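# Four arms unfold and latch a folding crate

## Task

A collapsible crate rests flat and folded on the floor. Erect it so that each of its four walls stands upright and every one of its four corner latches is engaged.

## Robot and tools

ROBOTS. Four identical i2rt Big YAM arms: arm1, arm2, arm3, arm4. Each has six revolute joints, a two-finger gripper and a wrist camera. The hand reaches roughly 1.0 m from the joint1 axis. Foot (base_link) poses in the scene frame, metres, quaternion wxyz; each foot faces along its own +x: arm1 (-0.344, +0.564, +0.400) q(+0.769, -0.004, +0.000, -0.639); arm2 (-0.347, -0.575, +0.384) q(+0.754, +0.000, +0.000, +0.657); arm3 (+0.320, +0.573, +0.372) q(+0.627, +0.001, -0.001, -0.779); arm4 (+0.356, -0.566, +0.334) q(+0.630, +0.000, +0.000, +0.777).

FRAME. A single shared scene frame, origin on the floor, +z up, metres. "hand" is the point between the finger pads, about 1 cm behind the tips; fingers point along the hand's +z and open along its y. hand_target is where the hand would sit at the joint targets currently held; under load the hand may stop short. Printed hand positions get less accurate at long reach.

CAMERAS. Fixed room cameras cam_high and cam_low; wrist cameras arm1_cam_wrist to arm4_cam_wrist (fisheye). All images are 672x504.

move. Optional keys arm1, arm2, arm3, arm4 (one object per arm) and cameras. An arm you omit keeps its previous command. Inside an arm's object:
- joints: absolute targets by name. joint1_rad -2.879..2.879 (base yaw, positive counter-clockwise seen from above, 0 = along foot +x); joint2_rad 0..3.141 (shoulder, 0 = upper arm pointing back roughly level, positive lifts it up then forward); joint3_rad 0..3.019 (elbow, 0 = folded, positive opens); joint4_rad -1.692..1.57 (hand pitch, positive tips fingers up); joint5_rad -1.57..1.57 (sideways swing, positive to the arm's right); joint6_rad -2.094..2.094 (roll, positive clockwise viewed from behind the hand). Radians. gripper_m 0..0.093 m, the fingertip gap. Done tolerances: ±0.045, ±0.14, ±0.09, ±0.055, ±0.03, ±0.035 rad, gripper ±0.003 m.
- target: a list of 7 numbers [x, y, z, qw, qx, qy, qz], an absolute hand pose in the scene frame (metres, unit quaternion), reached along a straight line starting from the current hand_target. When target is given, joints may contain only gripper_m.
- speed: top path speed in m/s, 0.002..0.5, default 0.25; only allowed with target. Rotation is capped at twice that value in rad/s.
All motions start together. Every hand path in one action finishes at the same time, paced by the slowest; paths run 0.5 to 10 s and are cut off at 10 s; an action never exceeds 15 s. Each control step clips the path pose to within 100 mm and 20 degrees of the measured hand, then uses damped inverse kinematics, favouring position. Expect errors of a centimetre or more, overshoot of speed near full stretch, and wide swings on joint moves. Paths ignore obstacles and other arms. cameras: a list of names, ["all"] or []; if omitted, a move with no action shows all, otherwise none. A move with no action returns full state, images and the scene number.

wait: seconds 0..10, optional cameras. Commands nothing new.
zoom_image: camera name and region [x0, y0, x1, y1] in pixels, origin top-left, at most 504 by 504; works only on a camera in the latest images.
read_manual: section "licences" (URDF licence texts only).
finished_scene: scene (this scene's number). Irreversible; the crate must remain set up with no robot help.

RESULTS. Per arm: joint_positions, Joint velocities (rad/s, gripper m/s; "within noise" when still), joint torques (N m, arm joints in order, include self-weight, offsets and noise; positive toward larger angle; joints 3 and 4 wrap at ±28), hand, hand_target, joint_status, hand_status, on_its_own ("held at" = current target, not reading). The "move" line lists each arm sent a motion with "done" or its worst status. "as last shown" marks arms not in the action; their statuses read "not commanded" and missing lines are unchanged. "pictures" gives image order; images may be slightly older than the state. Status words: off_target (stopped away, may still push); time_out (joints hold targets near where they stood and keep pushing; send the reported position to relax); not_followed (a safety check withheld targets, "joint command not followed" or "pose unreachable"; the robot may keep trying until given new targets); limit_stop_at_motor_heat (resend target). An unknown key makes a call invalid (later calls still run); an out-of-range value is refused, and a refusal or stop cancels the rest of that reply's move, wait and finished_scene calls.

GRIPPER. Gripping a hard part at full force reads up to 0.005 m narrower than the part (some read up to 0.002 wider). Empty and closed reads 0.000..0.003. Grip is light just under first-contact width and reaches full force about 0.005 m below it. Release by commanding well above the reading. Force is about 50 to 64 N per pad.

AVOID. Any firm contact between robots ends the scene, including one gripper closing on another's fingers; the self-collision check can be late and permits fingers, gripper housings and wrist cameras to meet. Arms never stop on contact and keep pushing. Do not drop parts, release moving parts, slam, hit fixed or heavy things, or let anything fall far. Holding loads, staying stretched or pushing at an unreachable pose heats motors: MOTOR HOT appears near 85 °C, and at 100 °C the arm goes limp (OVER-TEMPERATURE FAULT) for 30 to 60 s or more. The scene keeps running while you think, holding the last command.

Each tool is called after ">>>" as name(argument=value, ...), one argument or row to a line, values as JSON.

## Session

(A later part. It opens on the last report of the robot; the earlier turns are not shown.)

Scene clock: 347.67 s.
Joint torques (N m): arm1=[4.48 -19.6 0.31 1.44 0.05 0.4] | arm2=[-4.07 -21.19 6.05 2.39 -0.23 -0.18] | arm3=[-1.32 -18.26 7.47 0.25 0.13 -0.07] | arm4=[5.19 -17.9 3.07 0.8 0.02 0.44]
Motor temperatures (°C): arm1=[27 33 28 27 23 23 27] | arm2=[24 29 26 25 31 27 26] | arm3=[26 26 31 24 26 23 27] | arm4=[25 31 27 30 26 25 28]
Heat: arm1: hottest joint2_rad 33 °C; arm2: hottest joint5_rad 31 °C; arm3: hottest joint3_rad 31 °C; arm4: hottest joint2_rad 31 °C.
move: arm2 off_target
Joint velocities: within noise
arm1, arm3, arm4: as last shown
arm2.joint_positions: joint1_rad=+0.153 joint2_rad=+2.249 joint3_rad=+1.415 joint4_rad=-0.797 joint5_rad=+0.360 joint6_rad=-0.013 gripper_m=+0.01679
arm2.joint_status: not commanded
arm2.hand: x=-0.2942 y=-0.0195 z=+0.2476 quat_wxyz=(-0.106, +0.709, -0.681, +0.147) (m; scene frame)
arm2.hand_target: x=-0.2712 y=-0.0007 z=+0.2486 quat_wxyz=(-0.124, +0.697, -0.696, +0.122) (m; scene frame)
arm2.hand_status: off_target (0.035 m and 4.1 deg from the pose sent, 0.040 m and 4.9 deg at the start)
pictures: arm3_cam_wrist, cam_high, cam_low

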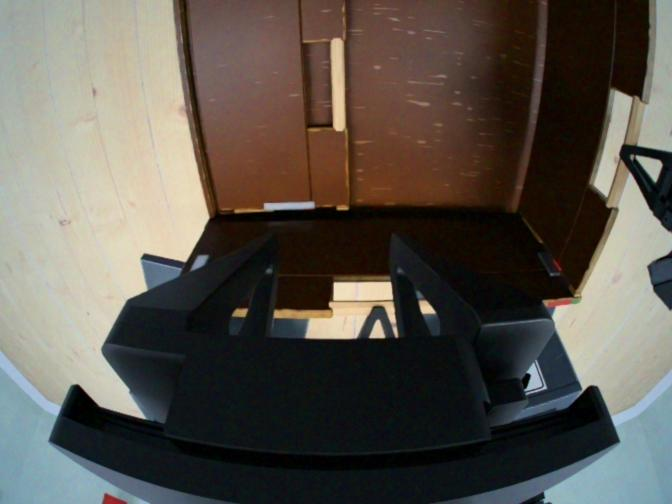

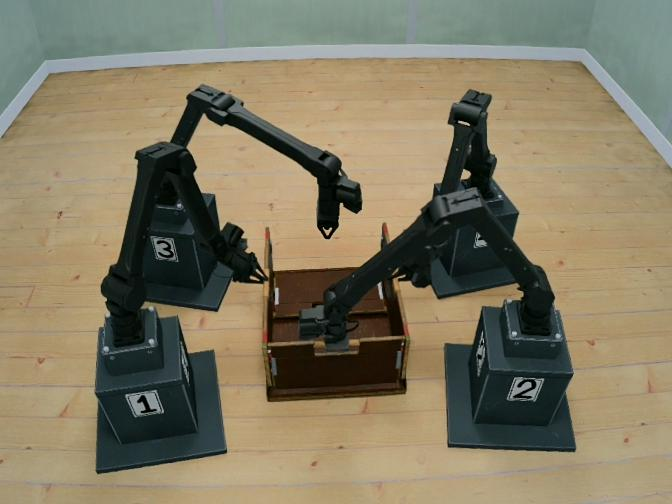

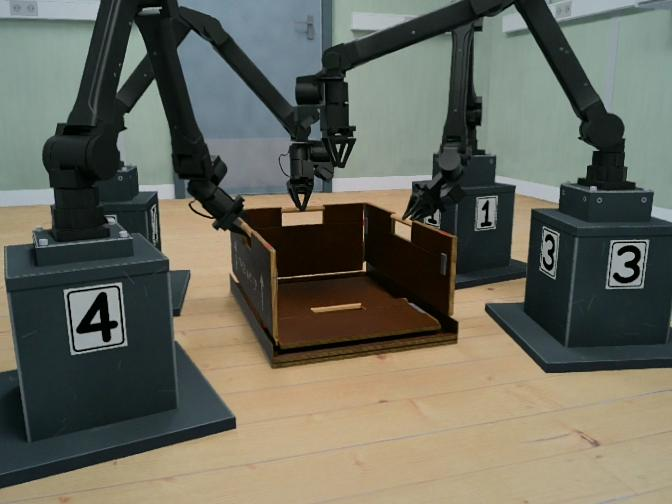

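>>> move(
  arm2={"target": [-0.235, 0.0, 0.245, -0.1228, 0.6964, -0.6964, 0.1228], "speed": 0.08},
  cameras=["arm3_cam_wrist", "cam_high"],
)

>>> zoom_image(
  camera="arm3_cam_wrist",
  region=[510, 210, 600, 320],
)

>>> zoom_image(
  camera="cam_high",
  region=[255, 325, 295, 385],
)

>>> zoom_image(
  camera="cam_high",
  region=[380, 320, 420, 380],
)

Scene clock: 351.60 s.
Joint torques (N m): arm1=[4.66 -19.25 0.17 1.44 0.09 0.43] | arm2=[-8.35 -20.48 6.26 2.66 0.8 -0.55] | arm3=[-1.03 -18.26 7.42 0.17 0.15 -0.05] | arm4=[5.19 -17.9 3.08 0.81 0.02 0.44]
Motor temperatures (°C): arm1=[27 33 28 27 23 23 27] | arm2=[24 29 26 25 30 27 26] | arm3=[26 26 31 24 26 23 27] | arm4=[25 31 27 30 26 25 28]
Heat: arm1: hottest joint2_rad 33 °C; arm2: hottest joint5_rad 30 °C; arm3: hottest joint3_rad 31 °C; arm4: hottest joint2_rad 31 °C.
move: arm2 off_target
Joint velocities: within noise
arm1, arm3, arm4: as last shown
arm2.joint_positions: joint1_rad=+0.142 joint2_rad=+2.243 joint3_rad=+1.406 joint4_rad=-0.781 joint5_rad=+0.329 joint6_rad=-0.041 gripper_m=+0.01679
arm2.joint_status: not commanded
arm2.hand: x=-0.2933 y=-0.0197 z=+0.2466 quat_wxyz=(-0.097, +0.716, -0.678, +0.134) (m; scene frame)
arm2.hand_target: x=-0.2383 y=-0.0047 z=+0.2458 quat_wxyz=(-0.120, +0.696, -0.697, +0.123) (m; scene frame)
arm2.hand_status: off_target (0.062 m and 4.5 deg from the pose sent, 0.062 m and 4.1 deg at the start)
pictures: arm3_cam_wrist, cam_high

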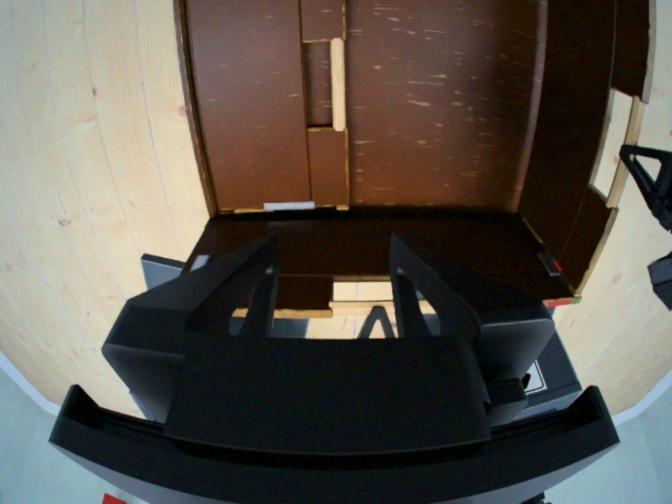

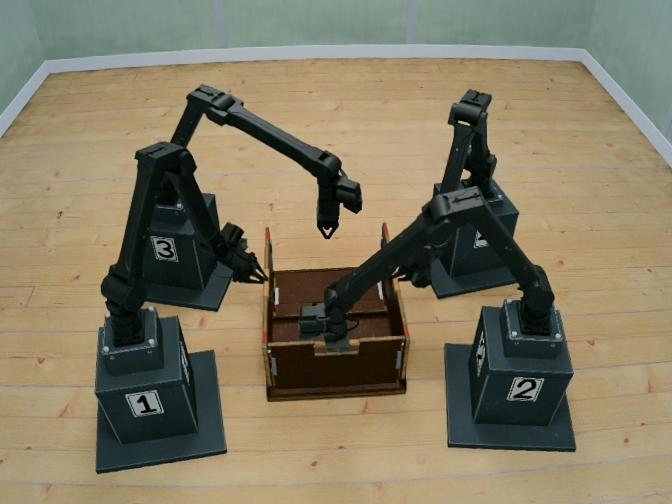

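Scaled by 4.582 from the camera's 672x504 image, which has a finer 960x720 frame.

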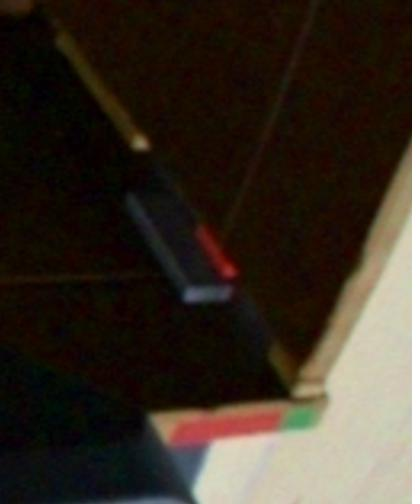

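Scaled by 8.400 from the camera's 672x504 image, which has a finer 960x720 frame.

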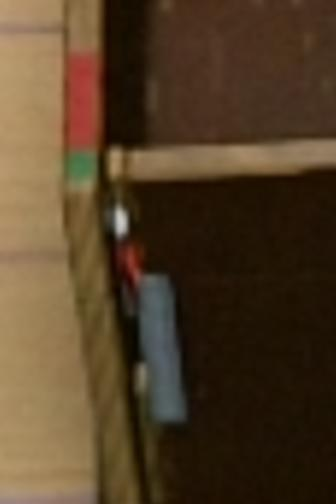

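Scaled by 8.400 from the camera's 672x504 image, which has a finer 960x720 frame.

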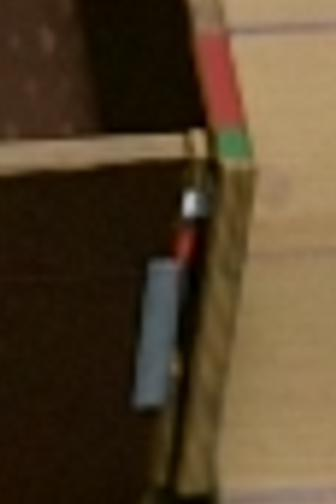

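>>> move(
  arm2={"target": [-0.282, -0.008, 0.247, -0.1, 0.703, -0.69, 0.135], "speed": 0.1},
  arm3={"target": [0.021, -0.028, 0.12, 0, 0.7071, 0.7071, 0], "speed": 0.2, "joints": {"gripper_m": 0.046}},
  cameras=["arm3_cam_wrist", "cam_low"],
)

Scene clock: 358.40 s.
Joint torques (N m): arm1=[4.66 -19.25 0.29 1.28 0.09 0.38] | arm2=[-1.9 -19.96 7.51 0.05 0.41 0.04] | arm3=[-0.44 -19.84 8.18 0.53 0.21 0.11] | arm4=[5.25 -17.9 3.08 0.8 0.02 0.44]
Motor temperatures (°C): arm1=[27 33 28 27 23 23 27] | arm2=[24 29 26 25 30 26 26] | arm3=[26 26 31 24 26 23 27] | arm4=[25 31 27 30 26 25 28]
Heat: arm1: hottest joint2_rad 33 °C; arm2: hottest joint5_rad 30 °C; arm3: hottest joint3_rad 31 °C; arm4: hottest joint2_rad 31 °C.
move: arm2 off_target; arm3 off_target
Joint velocities: within noise
arm1, arm4: as last shown
arm2.joint_positions: joint1_rad=+0.144 joint2_rad=+2.245 joint3_rad=+1.412 joint4_rad=-0.794 joint5_rad=+0.330 joint6_rad=-0.028 gripper_m=+0.01679
arm2.joint_status: not commanded
arm2.hand: x=-0.2939 y=-0.0197 z=+0.2475 quat_wxyz=(-0.096, +0.713, -0.681, +0.137) (m; scene frame)
arm2.hand_target: x=-0.2816 y=-0.0080 z=+0.2477 quat_wxyz=(-0.101, +0.704, -0.690, +0.135) (m; scene frame)
arm2.hand_status: off_target (0.017 m and 1.6 deg from the pose sent, 0.016 m and 2.1 deg at the start)
arm3.joint_positions: joint1_rad=-0.251 joint2_rad=+2.602 joint3_rad=+1.857 joint4_rad=-0.839 joint5_rad=-0.001 joint6_rad=-0.467 gripper_m=+0.04612
arm3.joint_status: all done
arm3.hand: x=+0.0242 y=-0.0148 z=+0.1303 quat_wxyz=(+0.000, -0.707, -0.707, -0.008) (m; scene frame)
arm3.hand_target: x=+0.0226 y=-0.0246 z=+0.1208 quat_wxyz=(+0.000, -0.707, -0.707, +0.000) (m; scene frame)
arm3.hand_status: off_target (0.017 m and 0.9 deg from the pose sent, 0.306 m and 0.6 deg at the start)
pictures: arm3_cam_wrist, cam_low

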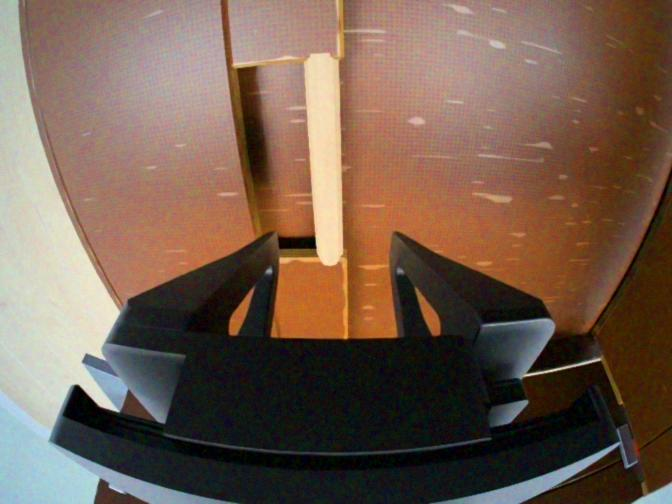

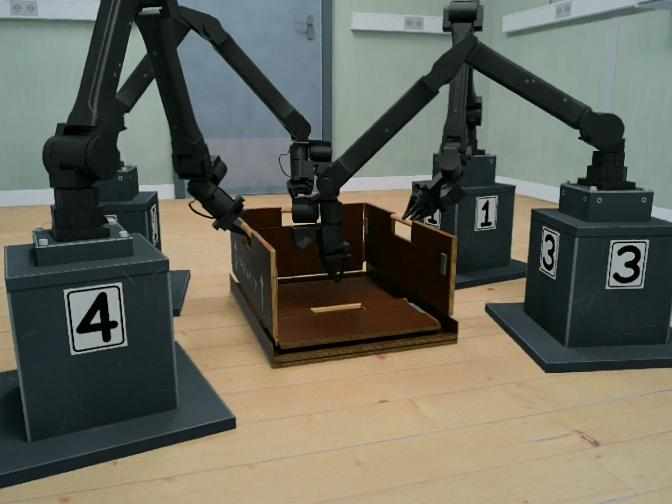

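>>> move(
  arm2={"joints": {"gripper_m": 0.046}},
  arm3={"target": [0.028, -0.021, 0.045, 0, 0.7071, 0.7071, 0], "speed": 0.12},
  cameras=["arm3_cam_wrist", "cam_high"],
)

>>> zoom_image(
  camera="cam_high",
  region=[240, 220, 430, 410],
)

Scene clock: 362.77 s.
Joint torques (N m): arm1=[4.72 -19.37 0.18 1.28 0.03 0.39] | arm2=[-0.85 -20.42 7.36 0.02 0.38 0.05] | arm3=[0.62 -20.25 7.46 0.69 0.22 0.18] | arm4=[5.19 -17.9 3.07 0.8 0.02 0.44]
Motor temperatures (°C): arm1=[27 33 28 27 23 23 27] | arm2=[24 29 27 25 29 26 26] | arm3=[26 26 31 24 26 23 27] | arm4=[25 31 27 30 26 25 28]
Heat: arm1: hottest joint2_rad 33 °C; arm2: hottest joint2_rad 29 °C; arm3: hottest joint3_rad 31 °C; arm4: hottest joint2_rad 31 °C.
move: arm2 done; arm3 off_target
Joint velocities: within noise
arm1: as last shown
arm2.joint_positions: joint1_rad=+0.126 joint2_rad=+2.251 joint3_rad=+1.413 joint4_rad=-0.794 joint5_rad=+0.330 joint6_rad=-0.036 gripper_m=+0.04589
arm2.joint_status: all done
arm2.hand: x=-0.2837 y=-0.0216 z=+0.2447 quat_wxyz=(-0.092, +0.709, -0.685, +0.140) (m; scene frame)
arm2.hand_target: x=-0.2804 y=-0.0086 z=+0.2473 quat_wxyz=(-0.100, +0.705, -0.689, +0.135) (m; scene frame)
arm2.hand_status: not commanded
arm3.joint_positions: joint1_rad=-0.251 joint2_rad=+2.746 joint3_rad=+1.924 joint4_rad=-0.761 joint5_rad=+0.000 joint6_rad=-0.467 gripper_m=+0.04612
arm3.joint_status: not commanded
arm3.hand: x=+0.0261 y=-0.0107 z=+0.0564 quat_wxyz=(+0.001, -0.707, -0.707, -0.007) (m; scene frame)
arm3.hand_target: x=+0.0283 y=-0.0198 z=+0.0456 quat_wxyz=(+0.000, -0.707, -0.707, +0.001) (m; scene frame)
arm3.hand_status: off_target (0.015 m and 0.8 deg from the pose sent, 0.086 m and 0.9 deg at the start)
arm4.joint_positions: joint1_rad=+0.790 joint2_rad=+2.039 joint3_rad=+0.895 joint4_rad=+0.040 joint5_rad=+0.655 joint6_rad=-0.728 gripper_m=+0.01607
arm4.joint_status: not commanded
arm4.hand: x=-0.0125 y=-0.2020 z=+0.2352 quat_wxyz=(-0.382, +0.924, -0.003, +0.015) (m; scene frame)
arm4.hand_target: x=-0.0224 y=-0.2232 z=+0.2405 quat_wxyz=(-0.380, +0.925, +0.007, +0.000) (m; scene frame)
arm4.hand_status: not commanded
pictures: arm3_cam_wrist, cam_high

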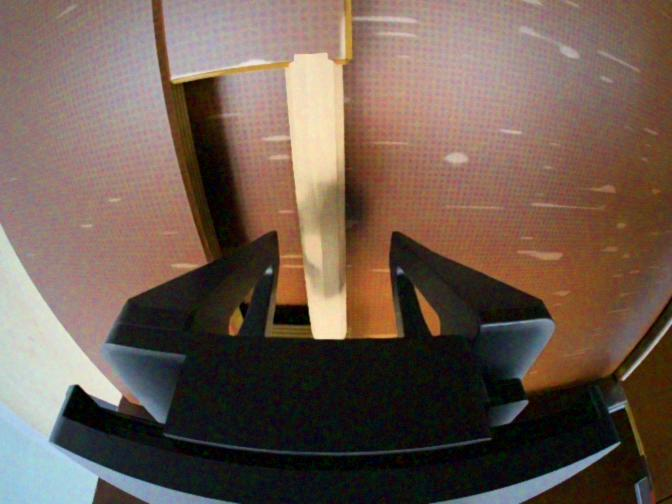

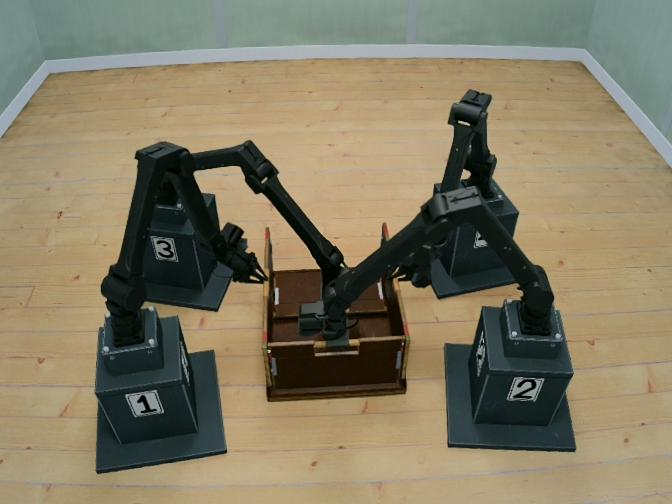

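Scaled by 2.653 from the camera's 672x504 image, which has a finer 960x720 frame.

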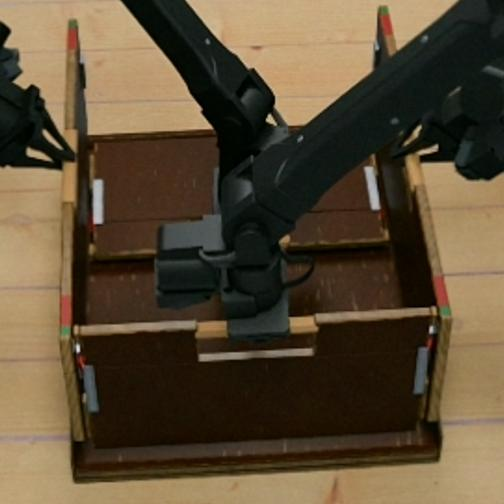

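>>> move(
  arm2={"target": [-0.325, -0.01, 0.36, -0.1, 0.703, -0.69, 0.135], "speed": 0.15},
  arm3={"target": [0.033, -0.021, 0.024, 0, 0.7071, 0.7071, 0], "speed": 0.08},
  cameras=["arm3_cam_wrist", "cam_high"],
)

Scene clock: 366.27 s.
Joint torques (N m): arm1=[4.6 -19.25 0.31 1.36 0.05 0.41] | arm2=[-0.26 -22.77 8.24 -0.18 0.25 0.1] | arm3=[0.38 -19.37 7.47 0.8 0.19 0.15] | arm4=[5.19 -17.9 3.07 0.8 0.02 0.44]
Motor temperatures (°C): arm1=[27 33 28 27 23 23 27] | arm2=[24 29 27 25 29 26 25] | arm3=[26 26 31 24 26 23 27] | arm4=[25 31 27 30 26 25 28]
Heat: arm1: hottest joint2_rad 33 °C; arm2: hottest joint2_rad 29 °C; arm3: hottest joint3_rad 31 °C; arm4: hottest joint2_rad 31 °C.
move: arm2 off_target; arm3 off_target
Joint velocities: within noise
arm1.joint_positions: joint1_rad=+0.786 joint2_rad=+2.168 joint3_rad=+0.802 joint4_rad=+0.287 joint5_rad=+0.652 joint6_rad=-0.745 gripper_m=+0.01668
arm1.joint_status: not commanded
arm1.hand: x=-0.0179 y=+0.2110 z=+0.2445 quat_wxyz=(+0.016, -0.010, -0.921, +0.390) (m; scene frame)
arm1.hand_target: x=-0.0074 y=+0.2367 z=+0.2464 quat_wxyz=(+0.001, +0.004, -0.924, +0.383) (m; scene frame)
arm1.hand_status: not commanded
arm2.joint_positions: joint1_rad=+0.196 joint2_rad=+2.099 joint3_rad=+1.440 joint4_rad=-1.032 joint5_rad=+0.330 joint6_rad=+0.045 gripper_m=+0.04589
arm2.joint_status: not commanded
arm2.hand: x=-0.3224 y=-0.0281 z=+0.3368 quat_wxyz=(-0.083, +0.708, -0.684, +0.154) (m; scene frame)
arm2.hand_target: x=-0.3246 y=-0.0096 z=+0.3600 quat_wxyz=(-0.100, +0.704, -0.690, +0.135) (m; scene frame)
arm2.hand_status: off_target (0.030 m and 3.1 deg from the pose sent, 0.123 m and 1.4 deg at the start)
arm3.joint_positions: joint1_rad=-0.247 joint2_rad=+2.783 joint3_rad=+1.951 joint4_rad=-0.745 joint5_rad=+0.000 joint6_rad=-0.467 gripper_m=+0.04612
arm3.joint_status: not commanded
arm3.hand: x=+0.0285 y=-0.0129 z=+0.0397 quat_wxyz=(+0.000, -0.706, -0.709, -0.004) (m; scene frame)
arm3.hand_target: x=+0.0332 y=-0.0203 z=+0.0247 quat_wxyz=(+0.000, -0.705, -0.709, +0.001) (m; scene frame)
arm3.hand_status: off_target (0.018 m and 0.6 deg from the pose sent, 0.035 m and 0.8 deg at the start)
arm4: as last shown
pictures: arm3_cam_wrist, cam_high

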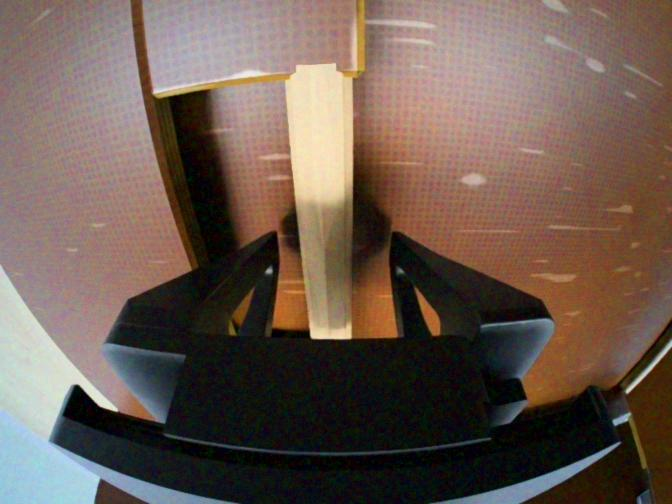

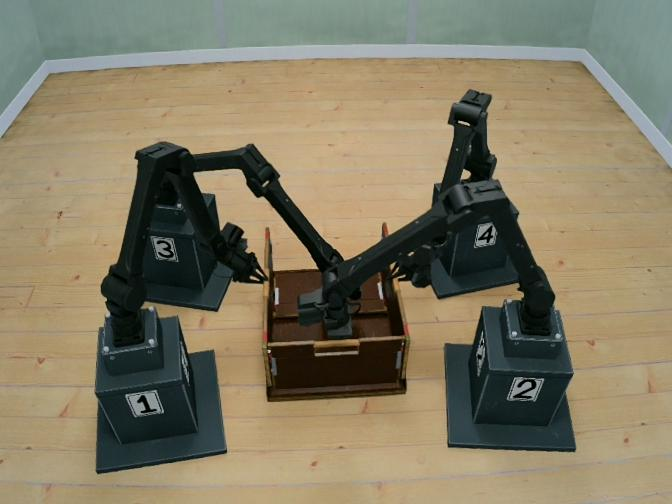

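>>> move(
  arm3={"joints": {"gripper_m": 0.012}},
  cameras=["arm3_cam_wrist"],
)

Scene clock: 367.83 s.
Joint torques (N m): arm1=[4.72 -19.14 0.08 1.32 0.1 0.44] | arm2=[0.09 -22.71 8.2 -0.21 0.26 0.11] | arm3=[0.5 -19.14 7.34 0.75 0.23 0.25] | arm4=[5.25 -17.9 3.08 0.8 0.02 0.44]
Motor temperatures (°C): arm1=[27 33 28 27 23 23 27] | arm2=[24 29 27 25 29 26 25] | arm3=[26 26 31 24 25 23 27] | arm4=[25 31 27 30 26 25 28]
Heat: arm1: hottest joint2_rad 33 °C; arm2: hottest joint2_rad 29 °C; arm3: hottest joint3_rad 31 °C; arm4: hottest joint2_rad 31 °C.
move: arm3 off_target
Joint velocities: within noise
arm1, arm4: as last shown
arm2.joint_positions: joint1_rad=+0.193 joint2_rad=+2.099 joint3_rad=+1.440 joint4_rad=-1.032 joint5_rad=+0.330 joint6_rad=+0.045 gripper_m=+0.04589
arm2.joint_status: not commanded
arm2.hand: x=-0.3207 y=-0.0281 z=+0.3368 quat_wxyz=(-0.083, +0.707, -0.685, +0.154) (m; scene frame)
arm2.hand_target: x=-0.3229 y=-0.0096 z=+0.3600 quat_wxyz=(-0.100, +0.703, -0.691, +0.135) (m; scene frame)
arm2.hand_status: not commanded
arm3.joint_positions: joint1_rad=-0.245 joint2_rad=+2.783 joint3_rad=+1.951 joint4_rad=-0.747 joint5_rad=-0.009 joint6_rad=-0.479 gripper_m=+0.01703
arm3.joint_status: gripper_m off_target (ended at +0.01705, target +0.01200)
arm3.hand: x=+0.0310 y=-0.0137 z=+0.0397 quat_wxyz=(-0.004, -0.701, -0.713, -0.007) (m; scene frame)
arm3.hand_target: x=+0.0354 y=-0.0211 z=+0.0248 quat_wxyz=(-0.004, -0.703, -0.711, -0.001) (m; scene frame)
arm3.hand_status: not commanded
pictures: arm3_cam_wrist

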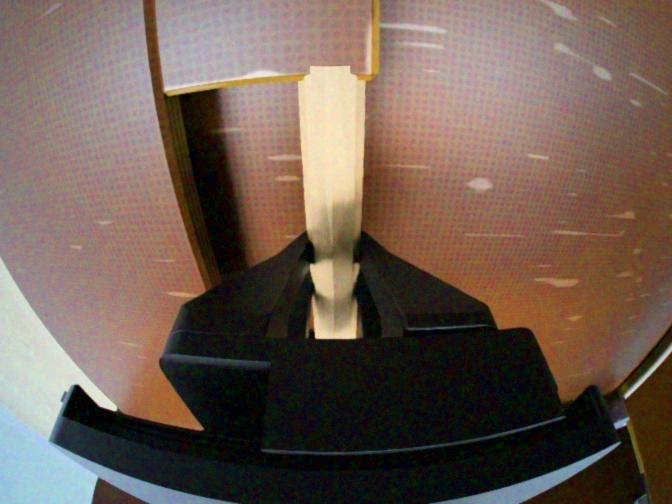

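>>> move(
  arm3={"target": [0.048, -0.021, 0.122, -0.0308, 0.7064, 0.7064, -0.0308], "speed": 0.1},
)

>>> move(
  arm3={"target": [0.095, -0.021, 0.19, -0.0617, 0.7044, 0.7044, -0.0617], "speed": 0.1},
  cameras=["cam_low", "arm3_cam_wrist"],
)

Scene clock: 372.37 s.
Joint torques (N m): arm1=[4.95 -19.19 0.18 1.31 0.07 0.42] | arm2=[0.15 -22.77 8.2 -0.2 0.25 0.11] | arm3=[0.44 -25.17 3.52 -0.61 -0.14 0.41] | arm4=[5.19 -17.9 3.08 0.8 0.02 0.44]
Motor temperatures (°C): arm1=[27 33 28 27 23 23 27] | arm2=[24 30 27 25 29 26 25] | arm3=[26 26 32 24 26 23 27] | arm4=[25 31 27 30 26 25 28]
Heat: arm1: hottest joint2_rad 33 °C; arm2: hottest joint2_rad 30 °C; arm3: hottest joint3_rad 32 °C; arm4: hottest joint2_rad 31 °C.
move: arm3 off_target
Joint velocities: within noise
arm1, arm2, arm4: as last shown
arm3.joint_positions: joint1_rad=-0.208 joint2_rad=+2.639 joint3_rad=+1.805 joint4_rad=-0.704 joint5_rad=+0.098 joint6_rad=-0.445 gripper_m=+0.01699
arm3.joint_status: not commanded
arm3.hand: x=+0.0373 y=-0.0126 z=+0.0940 quat_wxyz=(+0.040, -0.699, -0.713, +0.031) (m; scene frame)
arm3.hand_target: x=+0.0438 y=-0.0226 z=+0.1210 quat_wxyz=(+0.033, -0.707, -0.705, +0.036) (m; scene frame)
arm3.hand_status: off_target (0.031 m and 1.5 deg from the pose sent, 0.084 m and 5.9 deg at the start)
pictures: none

Scene clock: 373.80 s.
Joint torques (N m): arm1=[4.6 -19.08 0.25 1.25 0.06 0.43] | arm2=[0.03 -22.71 8.2 -0.21 0.25 0.11] | arm3=[2.26 -24.47 3.88 -0.85 -0.62 0.58] | arm4=[5.25 -17.9 3.08 0.8 0.02 0.44]
Motor temperatures (°C): arm1=[27 33 28 27 23 23 27] | arm2=[24 30 27 25 29 26 25] | arm3=[26 27 31 24 26 23 27] | arm4=[25 31 27 30 26 25 28]
Heat: arm1: hottest joint2_rad 33 °C; arm2: hottest joint2_rad 30 °C; arm3: hottest joint3_rad 31 °C; arm4: hottest joint2_rad 31 °C.
move: arm3 off_target
Joint velocities: within noise
arm1, arm2, arm4: as last shown
arm3.joint_positions: joint1_rad=-0.136 joint2_rad=+2.463 joint3_rad=+1.651 joint4_rad=-0.710 joint5_rad=+0.192 joint6_rad=-0.376 gripper_m=+0.01640
arm3.joint_status: not commanded
arm3.hand: x=+0.0707 y=-0.0103 z=+0.1647 quat_wxyz=(+0.076, -0.697, -0.711, +0.061) (m; scene frame)
arm3.hand_target: x=+0.0941 y=-0.0210 z=+0.1885 quat_wxyz=(+0.063, -0.703, -0.705, +0.061) (m; scene frame)
arm3.hand_status: off_target (0.037 m and 2.0 deg from the pose sent, 0.112 m and 4.5 deg at the start)
pictures: arm3_cam_wrist, cam_low

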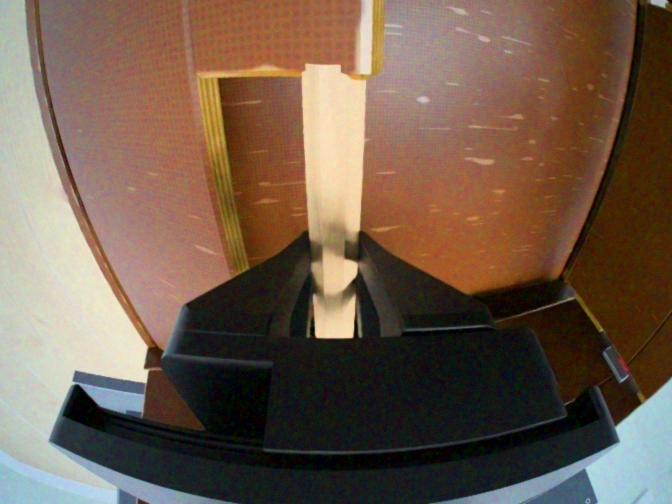

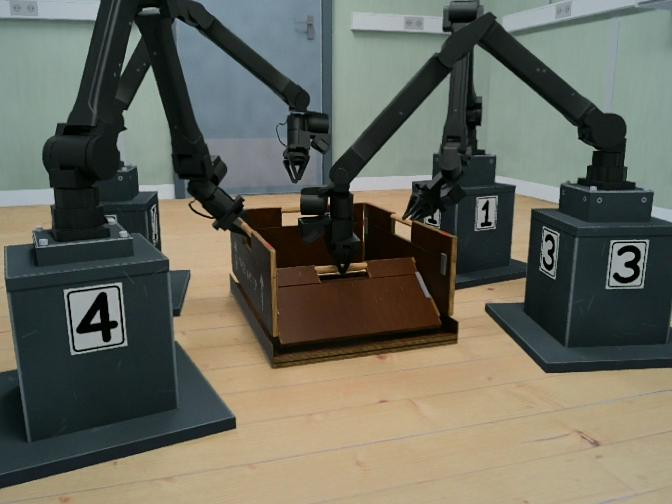

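>>> move(
  arm3={"target": [0.16, -0.021, 0.24, -0.0923, 0.701, 0.701, -0.0923], "speed": 0.1},
)

>>> move(
  arm3={"target": [0.225, -0.021, 0.262, -0.1228, 0.6964, 0.6964, -0.1228], "speed": 0.09},
  cameras=["cam_low", "cam_high"],
)

>>> zoom_image(
  camera="cam_low",
  region=[220, 190, 470, 380],
)

Scene clock: 376.80 s.
Joint torques (N m): arm1=[4.89 -19.6 0.21 1.36 0.05 0.42] | arm2=[0.15 -22.77 8.21 -0.2 0.25 0.11] | arm3=[3.55 -22.89 4.55 -0.31 -0.94 0.57] | arm4=[5.25 -17.9 3.07 0.8 0.02 0.44]
Motor temperatures (°C): arm1=[27 33 28 27 23 23 27] | arm2=[24 30 27 25 29 26 25] | arm3=[26 27 31 24 26 23 27] | arm4=[25 31 27 30 26 25 28]
Heat: arm1: hottest joint2_rad 33 °C; arm2: hottest joint2_rad 30 °C; arm3: hottest joint3_rad 31 °C; arm4: hottest joint2_rad 31 °C.
move: arm3 off_target
Joint velocities: within noise
arm1, arm2, arm4: as last shown
arm3.joint_positions: joint1_rad=-0.024 joint2_rad=+2.332 joint3_rad=+1.550 joint4_rad=-0.756 joint5_rad=+0.295 joint6_rad=-0.249 gripper_m=+0.01643
arm3.joint_status: not commanded
arm3.hand: x=+0.1260 y=-0.0080 z=+0.2190 quat_wxyz=(+0.117, -0.698, -0.701, +0.088) (m; scene frame)
arm3.hand_target: x=+0.1586 y=-0.0198 z=+0.2383 quat_wxyz=(+0.095, -0.700, -0.702, +0.090) (m; scene frame)
arm3.hand_status: off_target (0.042 m and 2.8 deg from the pose sent, 0.117 m and 4.2 deg at the start)
pictures: none

Scene clock: 378.27 s.
Joint torques (N m): arm1=[4.54 -19.31 0.24 1.35 0.08 0.46] | arm2=[0.15 -22.77 8.2 -0.2 0.25 0.11] | arm3=[3.43 -21.13 5.52 0.61 -0.91 0.48] | arm4=[5.19 -17.9 3.07 0.8 0.02 0.44]
Motor temperatures (°C): arm1=[27 33 28 27 23 23 27] | arm2=[24 30 27 25 29 26 25] | arm3=[26 27 31 24 26 23 27] | arm4=[25 31 27 30 26 25 28]
Heat: arm1: hottest joint2_rad 33 °C; arm2: hottest joint2_rad 30 °C; arm3: hottest joint3_rad 31 °C; arm4: hottest joint2_rad 31 °C.
move: arm3 off_target
Joint velocities: within noise
arm1, arm2, arm4: as last shown
arm3.joint_positions: joint1_rad=+0.106 joint2_rad=+2.265 joint3_rad=+1.504 joint4_rad=-0.822 joint5_rad=+0.387 joint6_rad=-0.102 gripper_m=+0.01645
arm3.joint_status: not commanded
arm3.hand: x=+0.1905 y=-0.0059 z=+0.2508 quat_wxyz=(+0.152, -0.696, -0.692, +0.115) (m; scene frame)
arm3.hand_target: x=+0.2237 y=-0.0202 z=+0.2627 quat_wxyz=(+0.124, -0.696, -0.697, +0.122) (m; scene frame)
arm3.hand_status: off_target (0.039 m and 3.5 deg from the pose sent, 0.109 m and 4.0 deg at the start)
pictures: cam_high, cam_low

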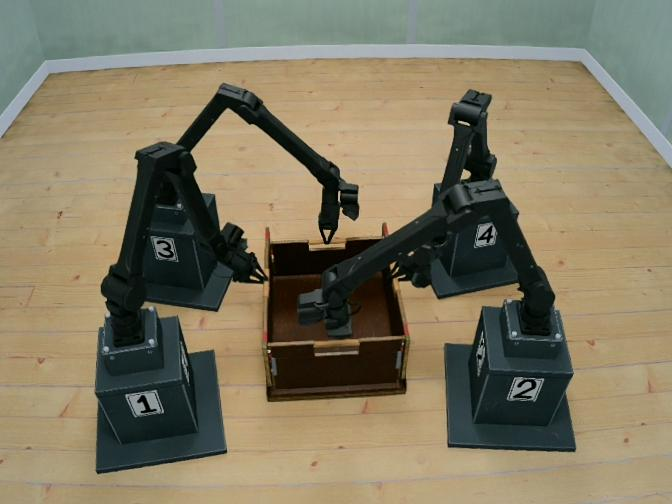

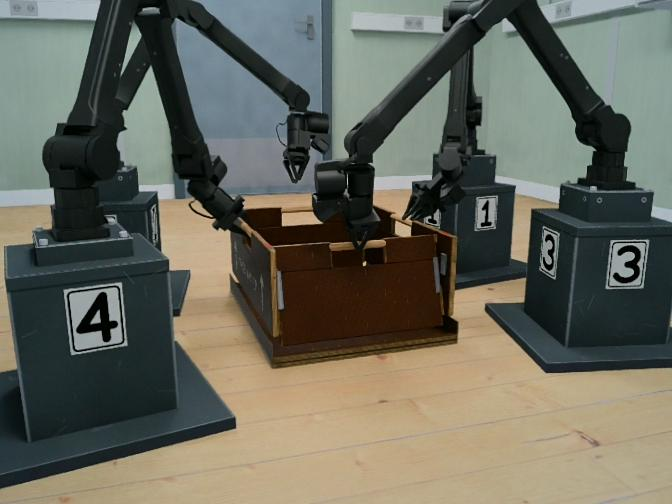

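Scaled by 2.016 from the camera's 672x504 image, which has a finer 960x720 frame.

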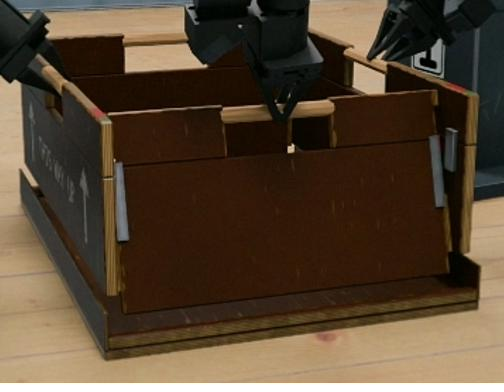

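>>> move(
  arm3={"target": [0.275, -0.021, 0.265, -0.1228, 0.6964, 0.6964, -0.1228], "speed": 0.08},
)

>>> move(
  arm3={"target": [0.315, -0.021, 0.263, -0.1228, 0.6964, 0.6964, -0.1228], "speed": 0.06},
  cameras=["cam_low", "cam_high", "arm3_cam_wrist"],
)

>>> zoom_image(
  camera="cam_low",
  region=[220, 190, 470, 380],
)

>>> zoom_image(
  camera="cam_high",
  region=[240, 210, 430, 400],
)

Scene clock: 381.23 s.
Joint torques (N m): arm1=[4.66 -19.43 0.2 1.47 0.07 0.43] | arm2=[0.15 -22.77 8.18 -0.23 0.25 0.11] | arm3=[3.37 -19.9 5.81 1.24 -1 0.46] | arm4=[5.19 -17.9 3.08 0.8 0.02 0.44]
Motor temperatures (°C): arm1=[27 33 28 27 23 23 27] | arm2=[24 30 27 25 29 26 25] | arm3=[26 27 31 24 26 23 27] | arm4=[25 31 27 30 26 25 29]
Heat: arm1: hottest joint2_rad 33 °C; arm2: hottest joint2_rad 30 °C; arm3: hottest joint3_rad 31 °C; arm4: hottest joint2_rad 31 °C.
move: arm3 off_target
Joint velocities: within noise
arm1, arm2, arm4: as last shown
arm3.joint_positions: joint1_rad=+0.189 joint2_rad=+2.248 joint3_rad=+1.500 joint4_rad=-0.874 joint5_rad=+0.390 joint6_rad=-0.011 gripper_m=+0.01626
arm3.joint_status: not commanded
arm3.hand: x=+0.2386 y=-0.0043 z=+0.2598 quat_wxyz=(+0.156, -0.696, -0.692, +0.115) (m; scene frame)
arm3.hand_target: x=+0.2738 y=-0.0200 z=+0.2652 quat_wxyz=(+0.123, -0.696, -0.697, +0.122) (m; scene frame)
arm3.hand_status: off_target (0.040 m and 4.0 deg from the pose sent, 0.087 m and 3.5 deg at the start)
pictures: none

Scene clock: 382.43 s.
Joint torques (N m): arm1=[3.84 -19.78 0.16 1.31 0.06 0.41] | arm2=[0.09 -22.71 8.2 -0.21 0.25 0.11] | arm3=[6.24 -20.31 6.5 0.49 -1.33 0.79] | arm4=[5.25 -17.9 3.07 0.8 0.02 0.44]
Motor temperatures (°C): arm1=[27 33 28 27 23 23 27] | arm2=[24 30 27 25 28 26 25] | arm3=[26 27 31 24 26 23 28] | arm4=[25 31 27 30 26 25 29]
Heat: arm1: hottest joint2_rad 33 °C; arm2: hottest joint2_rad 30 °C; arm3: hottest joint3_rad 31 °C; arm4: hottest joint2_rad 31 °C.
move: arm3 off_target
Joint velocities: within noise
arm1.joint_positions: joint1_rad=+0.786 joint2_rad=+2.168 joint3_rad=+0.804 joint4_rad=+0.287 joint5_rad=+0.652 joint6_rad=-0.744 gripper_m=+0.01668
arm1.joint_status: not commanded
arm1.hand: x=-0.0172 y=+0.2105 z=+0.2448 quat_wxyz=(+0.015, -0.011, -0.921, +0.390) (m; scene frame)
arm1.hand_target: x=-0.0067 y=+0.2362 z=+0.2466 quat_wxyz=(+0.000, +0.003, -0.924, +0.383) (m; scene frame)
arm1.hand_status: not commanded
arm2: as last shown
arm3.joint_positions: joint1_rad=+0.218 joint2_rad=+2.248 joint3_rad=+1.500 joint4_rad=-0.886 joint5_rad=+0.397 joint6_rad=+0.026 gripper_m=+0.01619
arm3.joint_status: not commanded
arm3.hand: x=+0.2542 y=-0.0036 z=+0.2605 quat_wxyz=(+0.159, -0.697, -0.689, +0.119) (m; scene frame)
arm3.hand_target: x=+0.3124 y=-0.0176 z=+0.2630 quat_wxyz=(+0.124, -0.695, -0.697, +0.122) (m; scene frame)
arm3.hand_status: off_target (0.063 m and 4.3 deg from the pose sent, 0.078 m and 4.0 deg at the start)
arm4.joint_positions: joint1_rad=+0.790 joint2_rad=+2.039 joint3_rad=+0.895 joint4_rad=+0.040 joint5_rad=+0.657 joint6_rad=-0.728 gripper_m=+0.01607
arm4.joint_status: not commanded
arm4.hand: x=-0.0123 y=-0.2019 z=+0.2353 quat_wxyz=(-0.382, +0.924, -0.003, +0.016) (m; scene frame)
arm4.hand_target: x=-0.0222 y=-0.2231 z=+0.2407 quat_wxyz=(-0.381, +0.925, +0.007, +0.001) (m; scene frame)
arm4.hand_status: not commanded
pictures: arm3_cam_wrist, cam_high, cam_low

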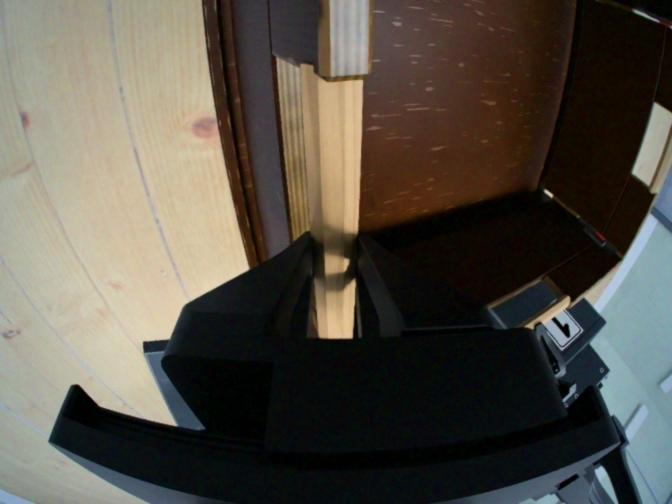

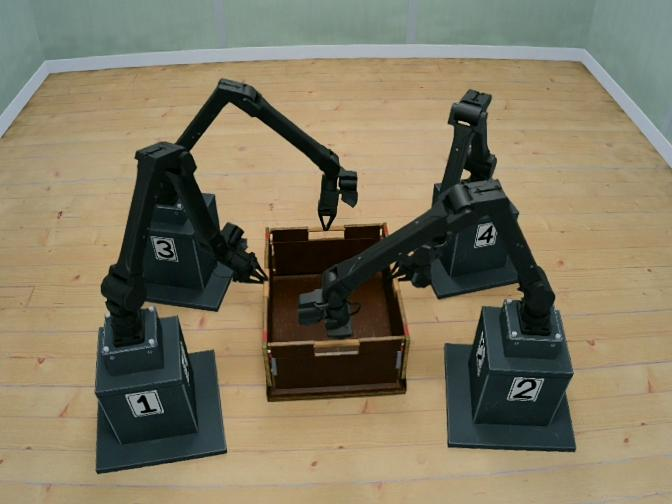

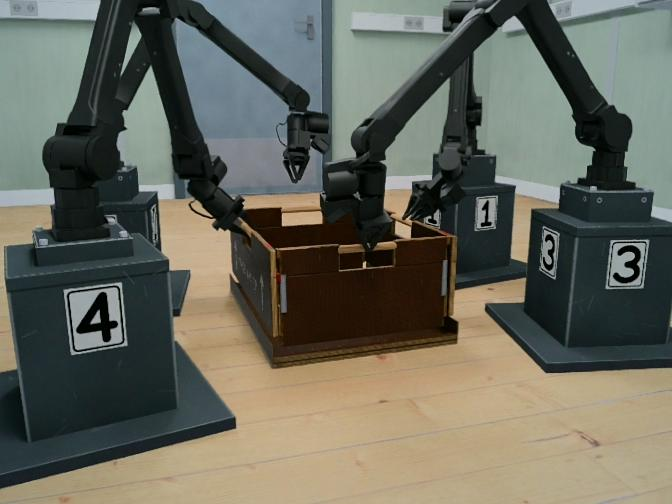

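Scaled by 2.016 from the camera's 672x504 image, which has a finer 960x720 frame.

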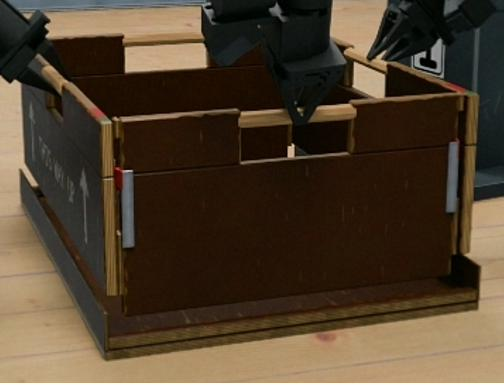

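Scaled by 2.653 from the camera's 672x504 image, which has a finer 960x720 frame.

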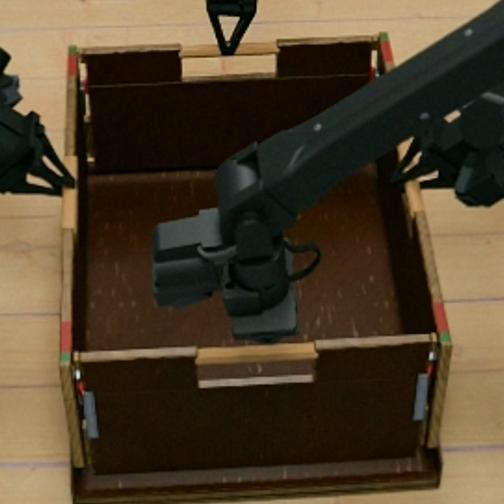

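>>> zoom_image(
  camera="cam_high",
  region=[255, 215, 295, 265],
)

>>> zoom_image(
  camera="cam_high",
  region=[365, 210, 405, 260],
)

>>> zoom_image(
  camera="cam_low",
  region=[425, 225, 465, 325],
)

>>> zoom_image(
  camera="cam_low",
  region=[260, 235, 300, 345],
)

Scaled by 10.080 from the camera's 672x504 image, which has a finer 960x720 frame.

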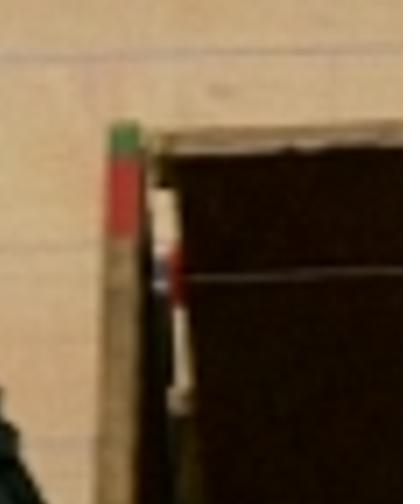

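Scaled by 10.080 from the camera's 672x504 image, which has a finer 960x720 frame.

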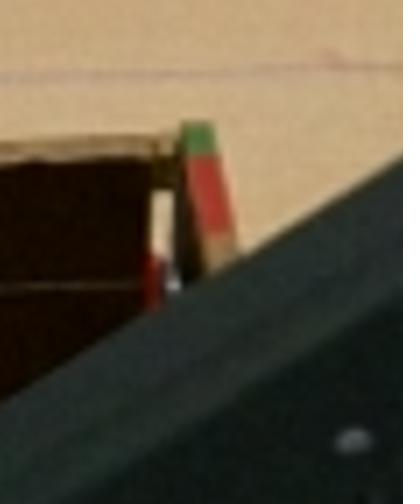

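Scaled by 5.040 from the camera's 672x504 image, which has a finer 960x720 frame.

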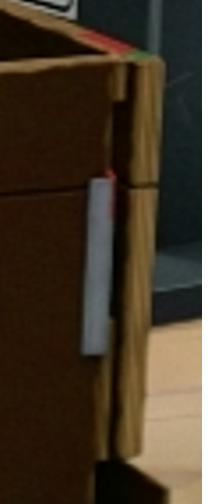

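Scaled by 4.582 from the camera's 672x504 image, which has a finer 960x720 frame.

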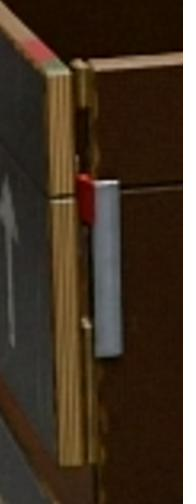

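>>> move(
  arm3={"target": [0.345, -0.021, 0.262, -0.1228, 0.6964, 0.6964, -0.1228], "speed": 0.06},
)

>>> move(
  arm3={"target": [0.195, -0.021, 0.262, -0.1228, 0.6964, 0.6964, -0.1228], "speed": 0.1},
  cameras=["cam_low", "cam_high"],
)

>>> zoom_image(
  camera="cam_high",
  region=[255, 215, 295, 265],
)

>>> zoom_image(
  camera="cam_high",
  region=[365, 210, 405, 260],
)

Scene clock: 387.10 s.
Joint torques (N m): arm1=[4.66 -19.25 0.29 1.36 0.07 0.41] | arm2=[0.09 -22.71 8.2 -0.21 0.25 0.11] | arm3=[10.17 -18.96 6.72 -0.05 -1.57 1.07] | arm4=[5.19 -17.9 3.07 0.8 0.02 0.44]
Motor temperatures (°C): arm1=[27 33 28 27 23 23 27] | arm2=[24 31 27 25 28 26 25] | arm3=[26 27 31 24 27 24 28] | arm4=[25 31 27 30 26 25 29]
Heat: arm1: hottest joint2_rad 33 °C; arm2: hottest joint2_rad 31 °C; arm3: hottest joint3_rad 31 °C; arm4: hottest joint2_rad 31 °C.
move: arm3 off_target
Joint velocities: within noise
arm1, arm2, arm4: as last shown
arm3.joint_positions: joint1_rad=+0.221 joint2_rad=+2.248 joint3_rad=+1.500 joint4_rad=-0.886 joint5_rad=+0.401 joint6_rad=+0.041 gripper_m=+0.01619
arm3.joint_status: not commanded
arm3.hand: x=+0.2555 y=-0.0038 z=+0.2607 quat_wxyz=(+0.159, -0.701, -0.685, +0.121) (m; scene frame)
arm3.hand_target: x=+0.3402 y=-0.0150 z=+0.2624 quat_wxyz=(+0.123, -0.694, -0.698, +0.122) (m; scene frame)
arm3.hand_status: off_target (0.091 m and 4.4 deg from the pose sent, 0.092 m and 4.3 deg at the start)
pictures: none

Scene clock: 389.10 s.
Joint torques (N m): arm1=[4.13 -18.67 0.27 1.32 0.09 0.43] | arm2=[0.09 -22.77 8.18 -0.21 0.25 0.11] | arm3=[-6.95 -19.49 5.85 3.38 0.6 -0.51] | arm4=[5.25 -17.9 3.07 0.81 0.02 0.44]
Motor temperatures (°C): arm1=[27 33 28 27 23 23 27] | arm2=[24 31 27 24 28 26 25] | arm3=[26 28 31 24 27 24 28] | arm4=[25 31 27 30 26 25 29]
Heat: arm1: hottest joint2_rad 33 °C; arm2: hottest joint2_rad 31 °C; arm3: hottest joint3_rad 31 °C; arm4: hottest joint2_rad 31 °C.
move: arm3 off_target
Joint velocities: within noise
arm1, arm4: as last shown
arm2.joint_positions: joint1_rad=+0.193 joint2_rad=+2.099 joint3_rad=+1.440 joint4_rad=-1.032 joint5_rad=+0.330 joint6_rad=+0.045 gripper_m=+0.04589
arm2.joint_status: not commanded
arm2.hand: x=-0.3207 y=-0.0281 z=+0.3368 quat_wxyz=(-0.083, +0.707, -0.685, +0.154) (m; scene frame)
arm2.hand_target: x=-0.3229 y=-0.0096 z=+0.3600 quat_wxyz=(-0.100, +0.703, -0.691, +0.135) (m; scene frame)
arm2.hand_status: not commanded
arm3.joint_positions: joint1_rad=+0.193 joint2_rad=+2.239 joint3_rad=+1.495 joint4_rad=-0.874 joint5_rad=+0.339 joint6_rad=-0.039 gripper_m=+0.01618
arm3.joint_status: not commanded
arm3.hand: x=+0.2495 y=-0.0047 z=+0.2606 quat_wxyz=(+0.138, -0.688, -0.706, +0.098) (m; scene frame)
arm3.hand_target: x=+0.2042 y=-0.0194 z=+0.2634 quat_wxyz=(+0.121, -0.697, -0.696, +0.122) (m; scene frame)
arm3.hand_status: off_target (0.057 m and 3.6 deg from the pose sent, 0.063 m and 4.4 deg at the start)
pictures: cam_high, cam_low

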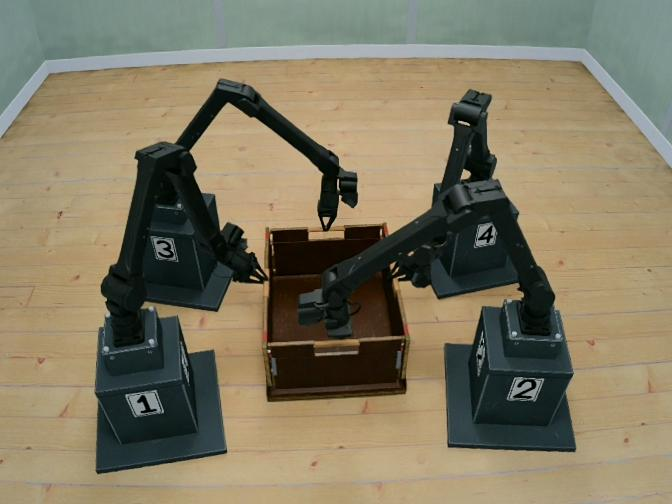

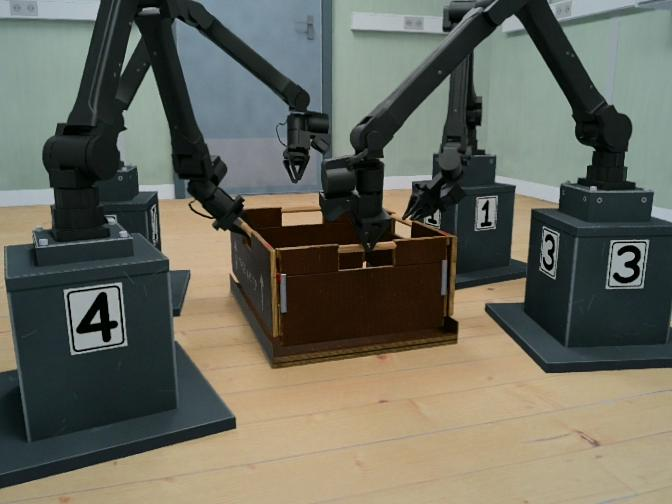

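Scaled by 10.080 from the camera's 672x504 image, which has a finer 960x720 frame.

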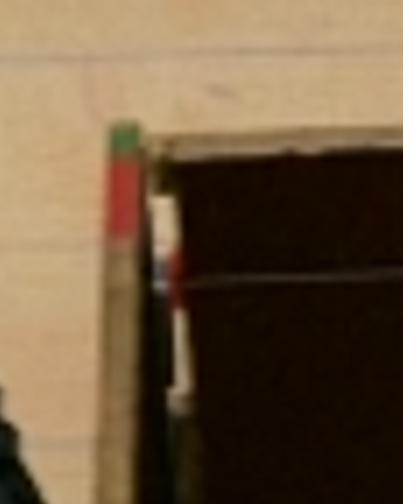

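Scaled by 10.080 from the camera's 672x504 image, which has a finer 960x720 frame.

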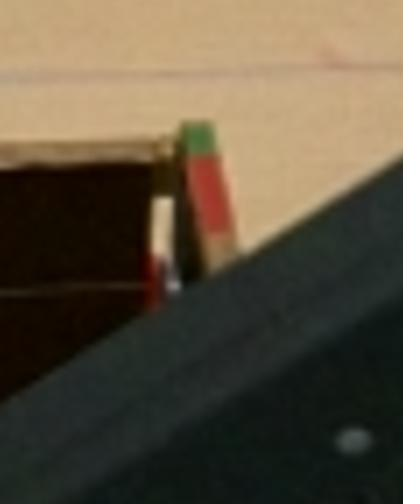

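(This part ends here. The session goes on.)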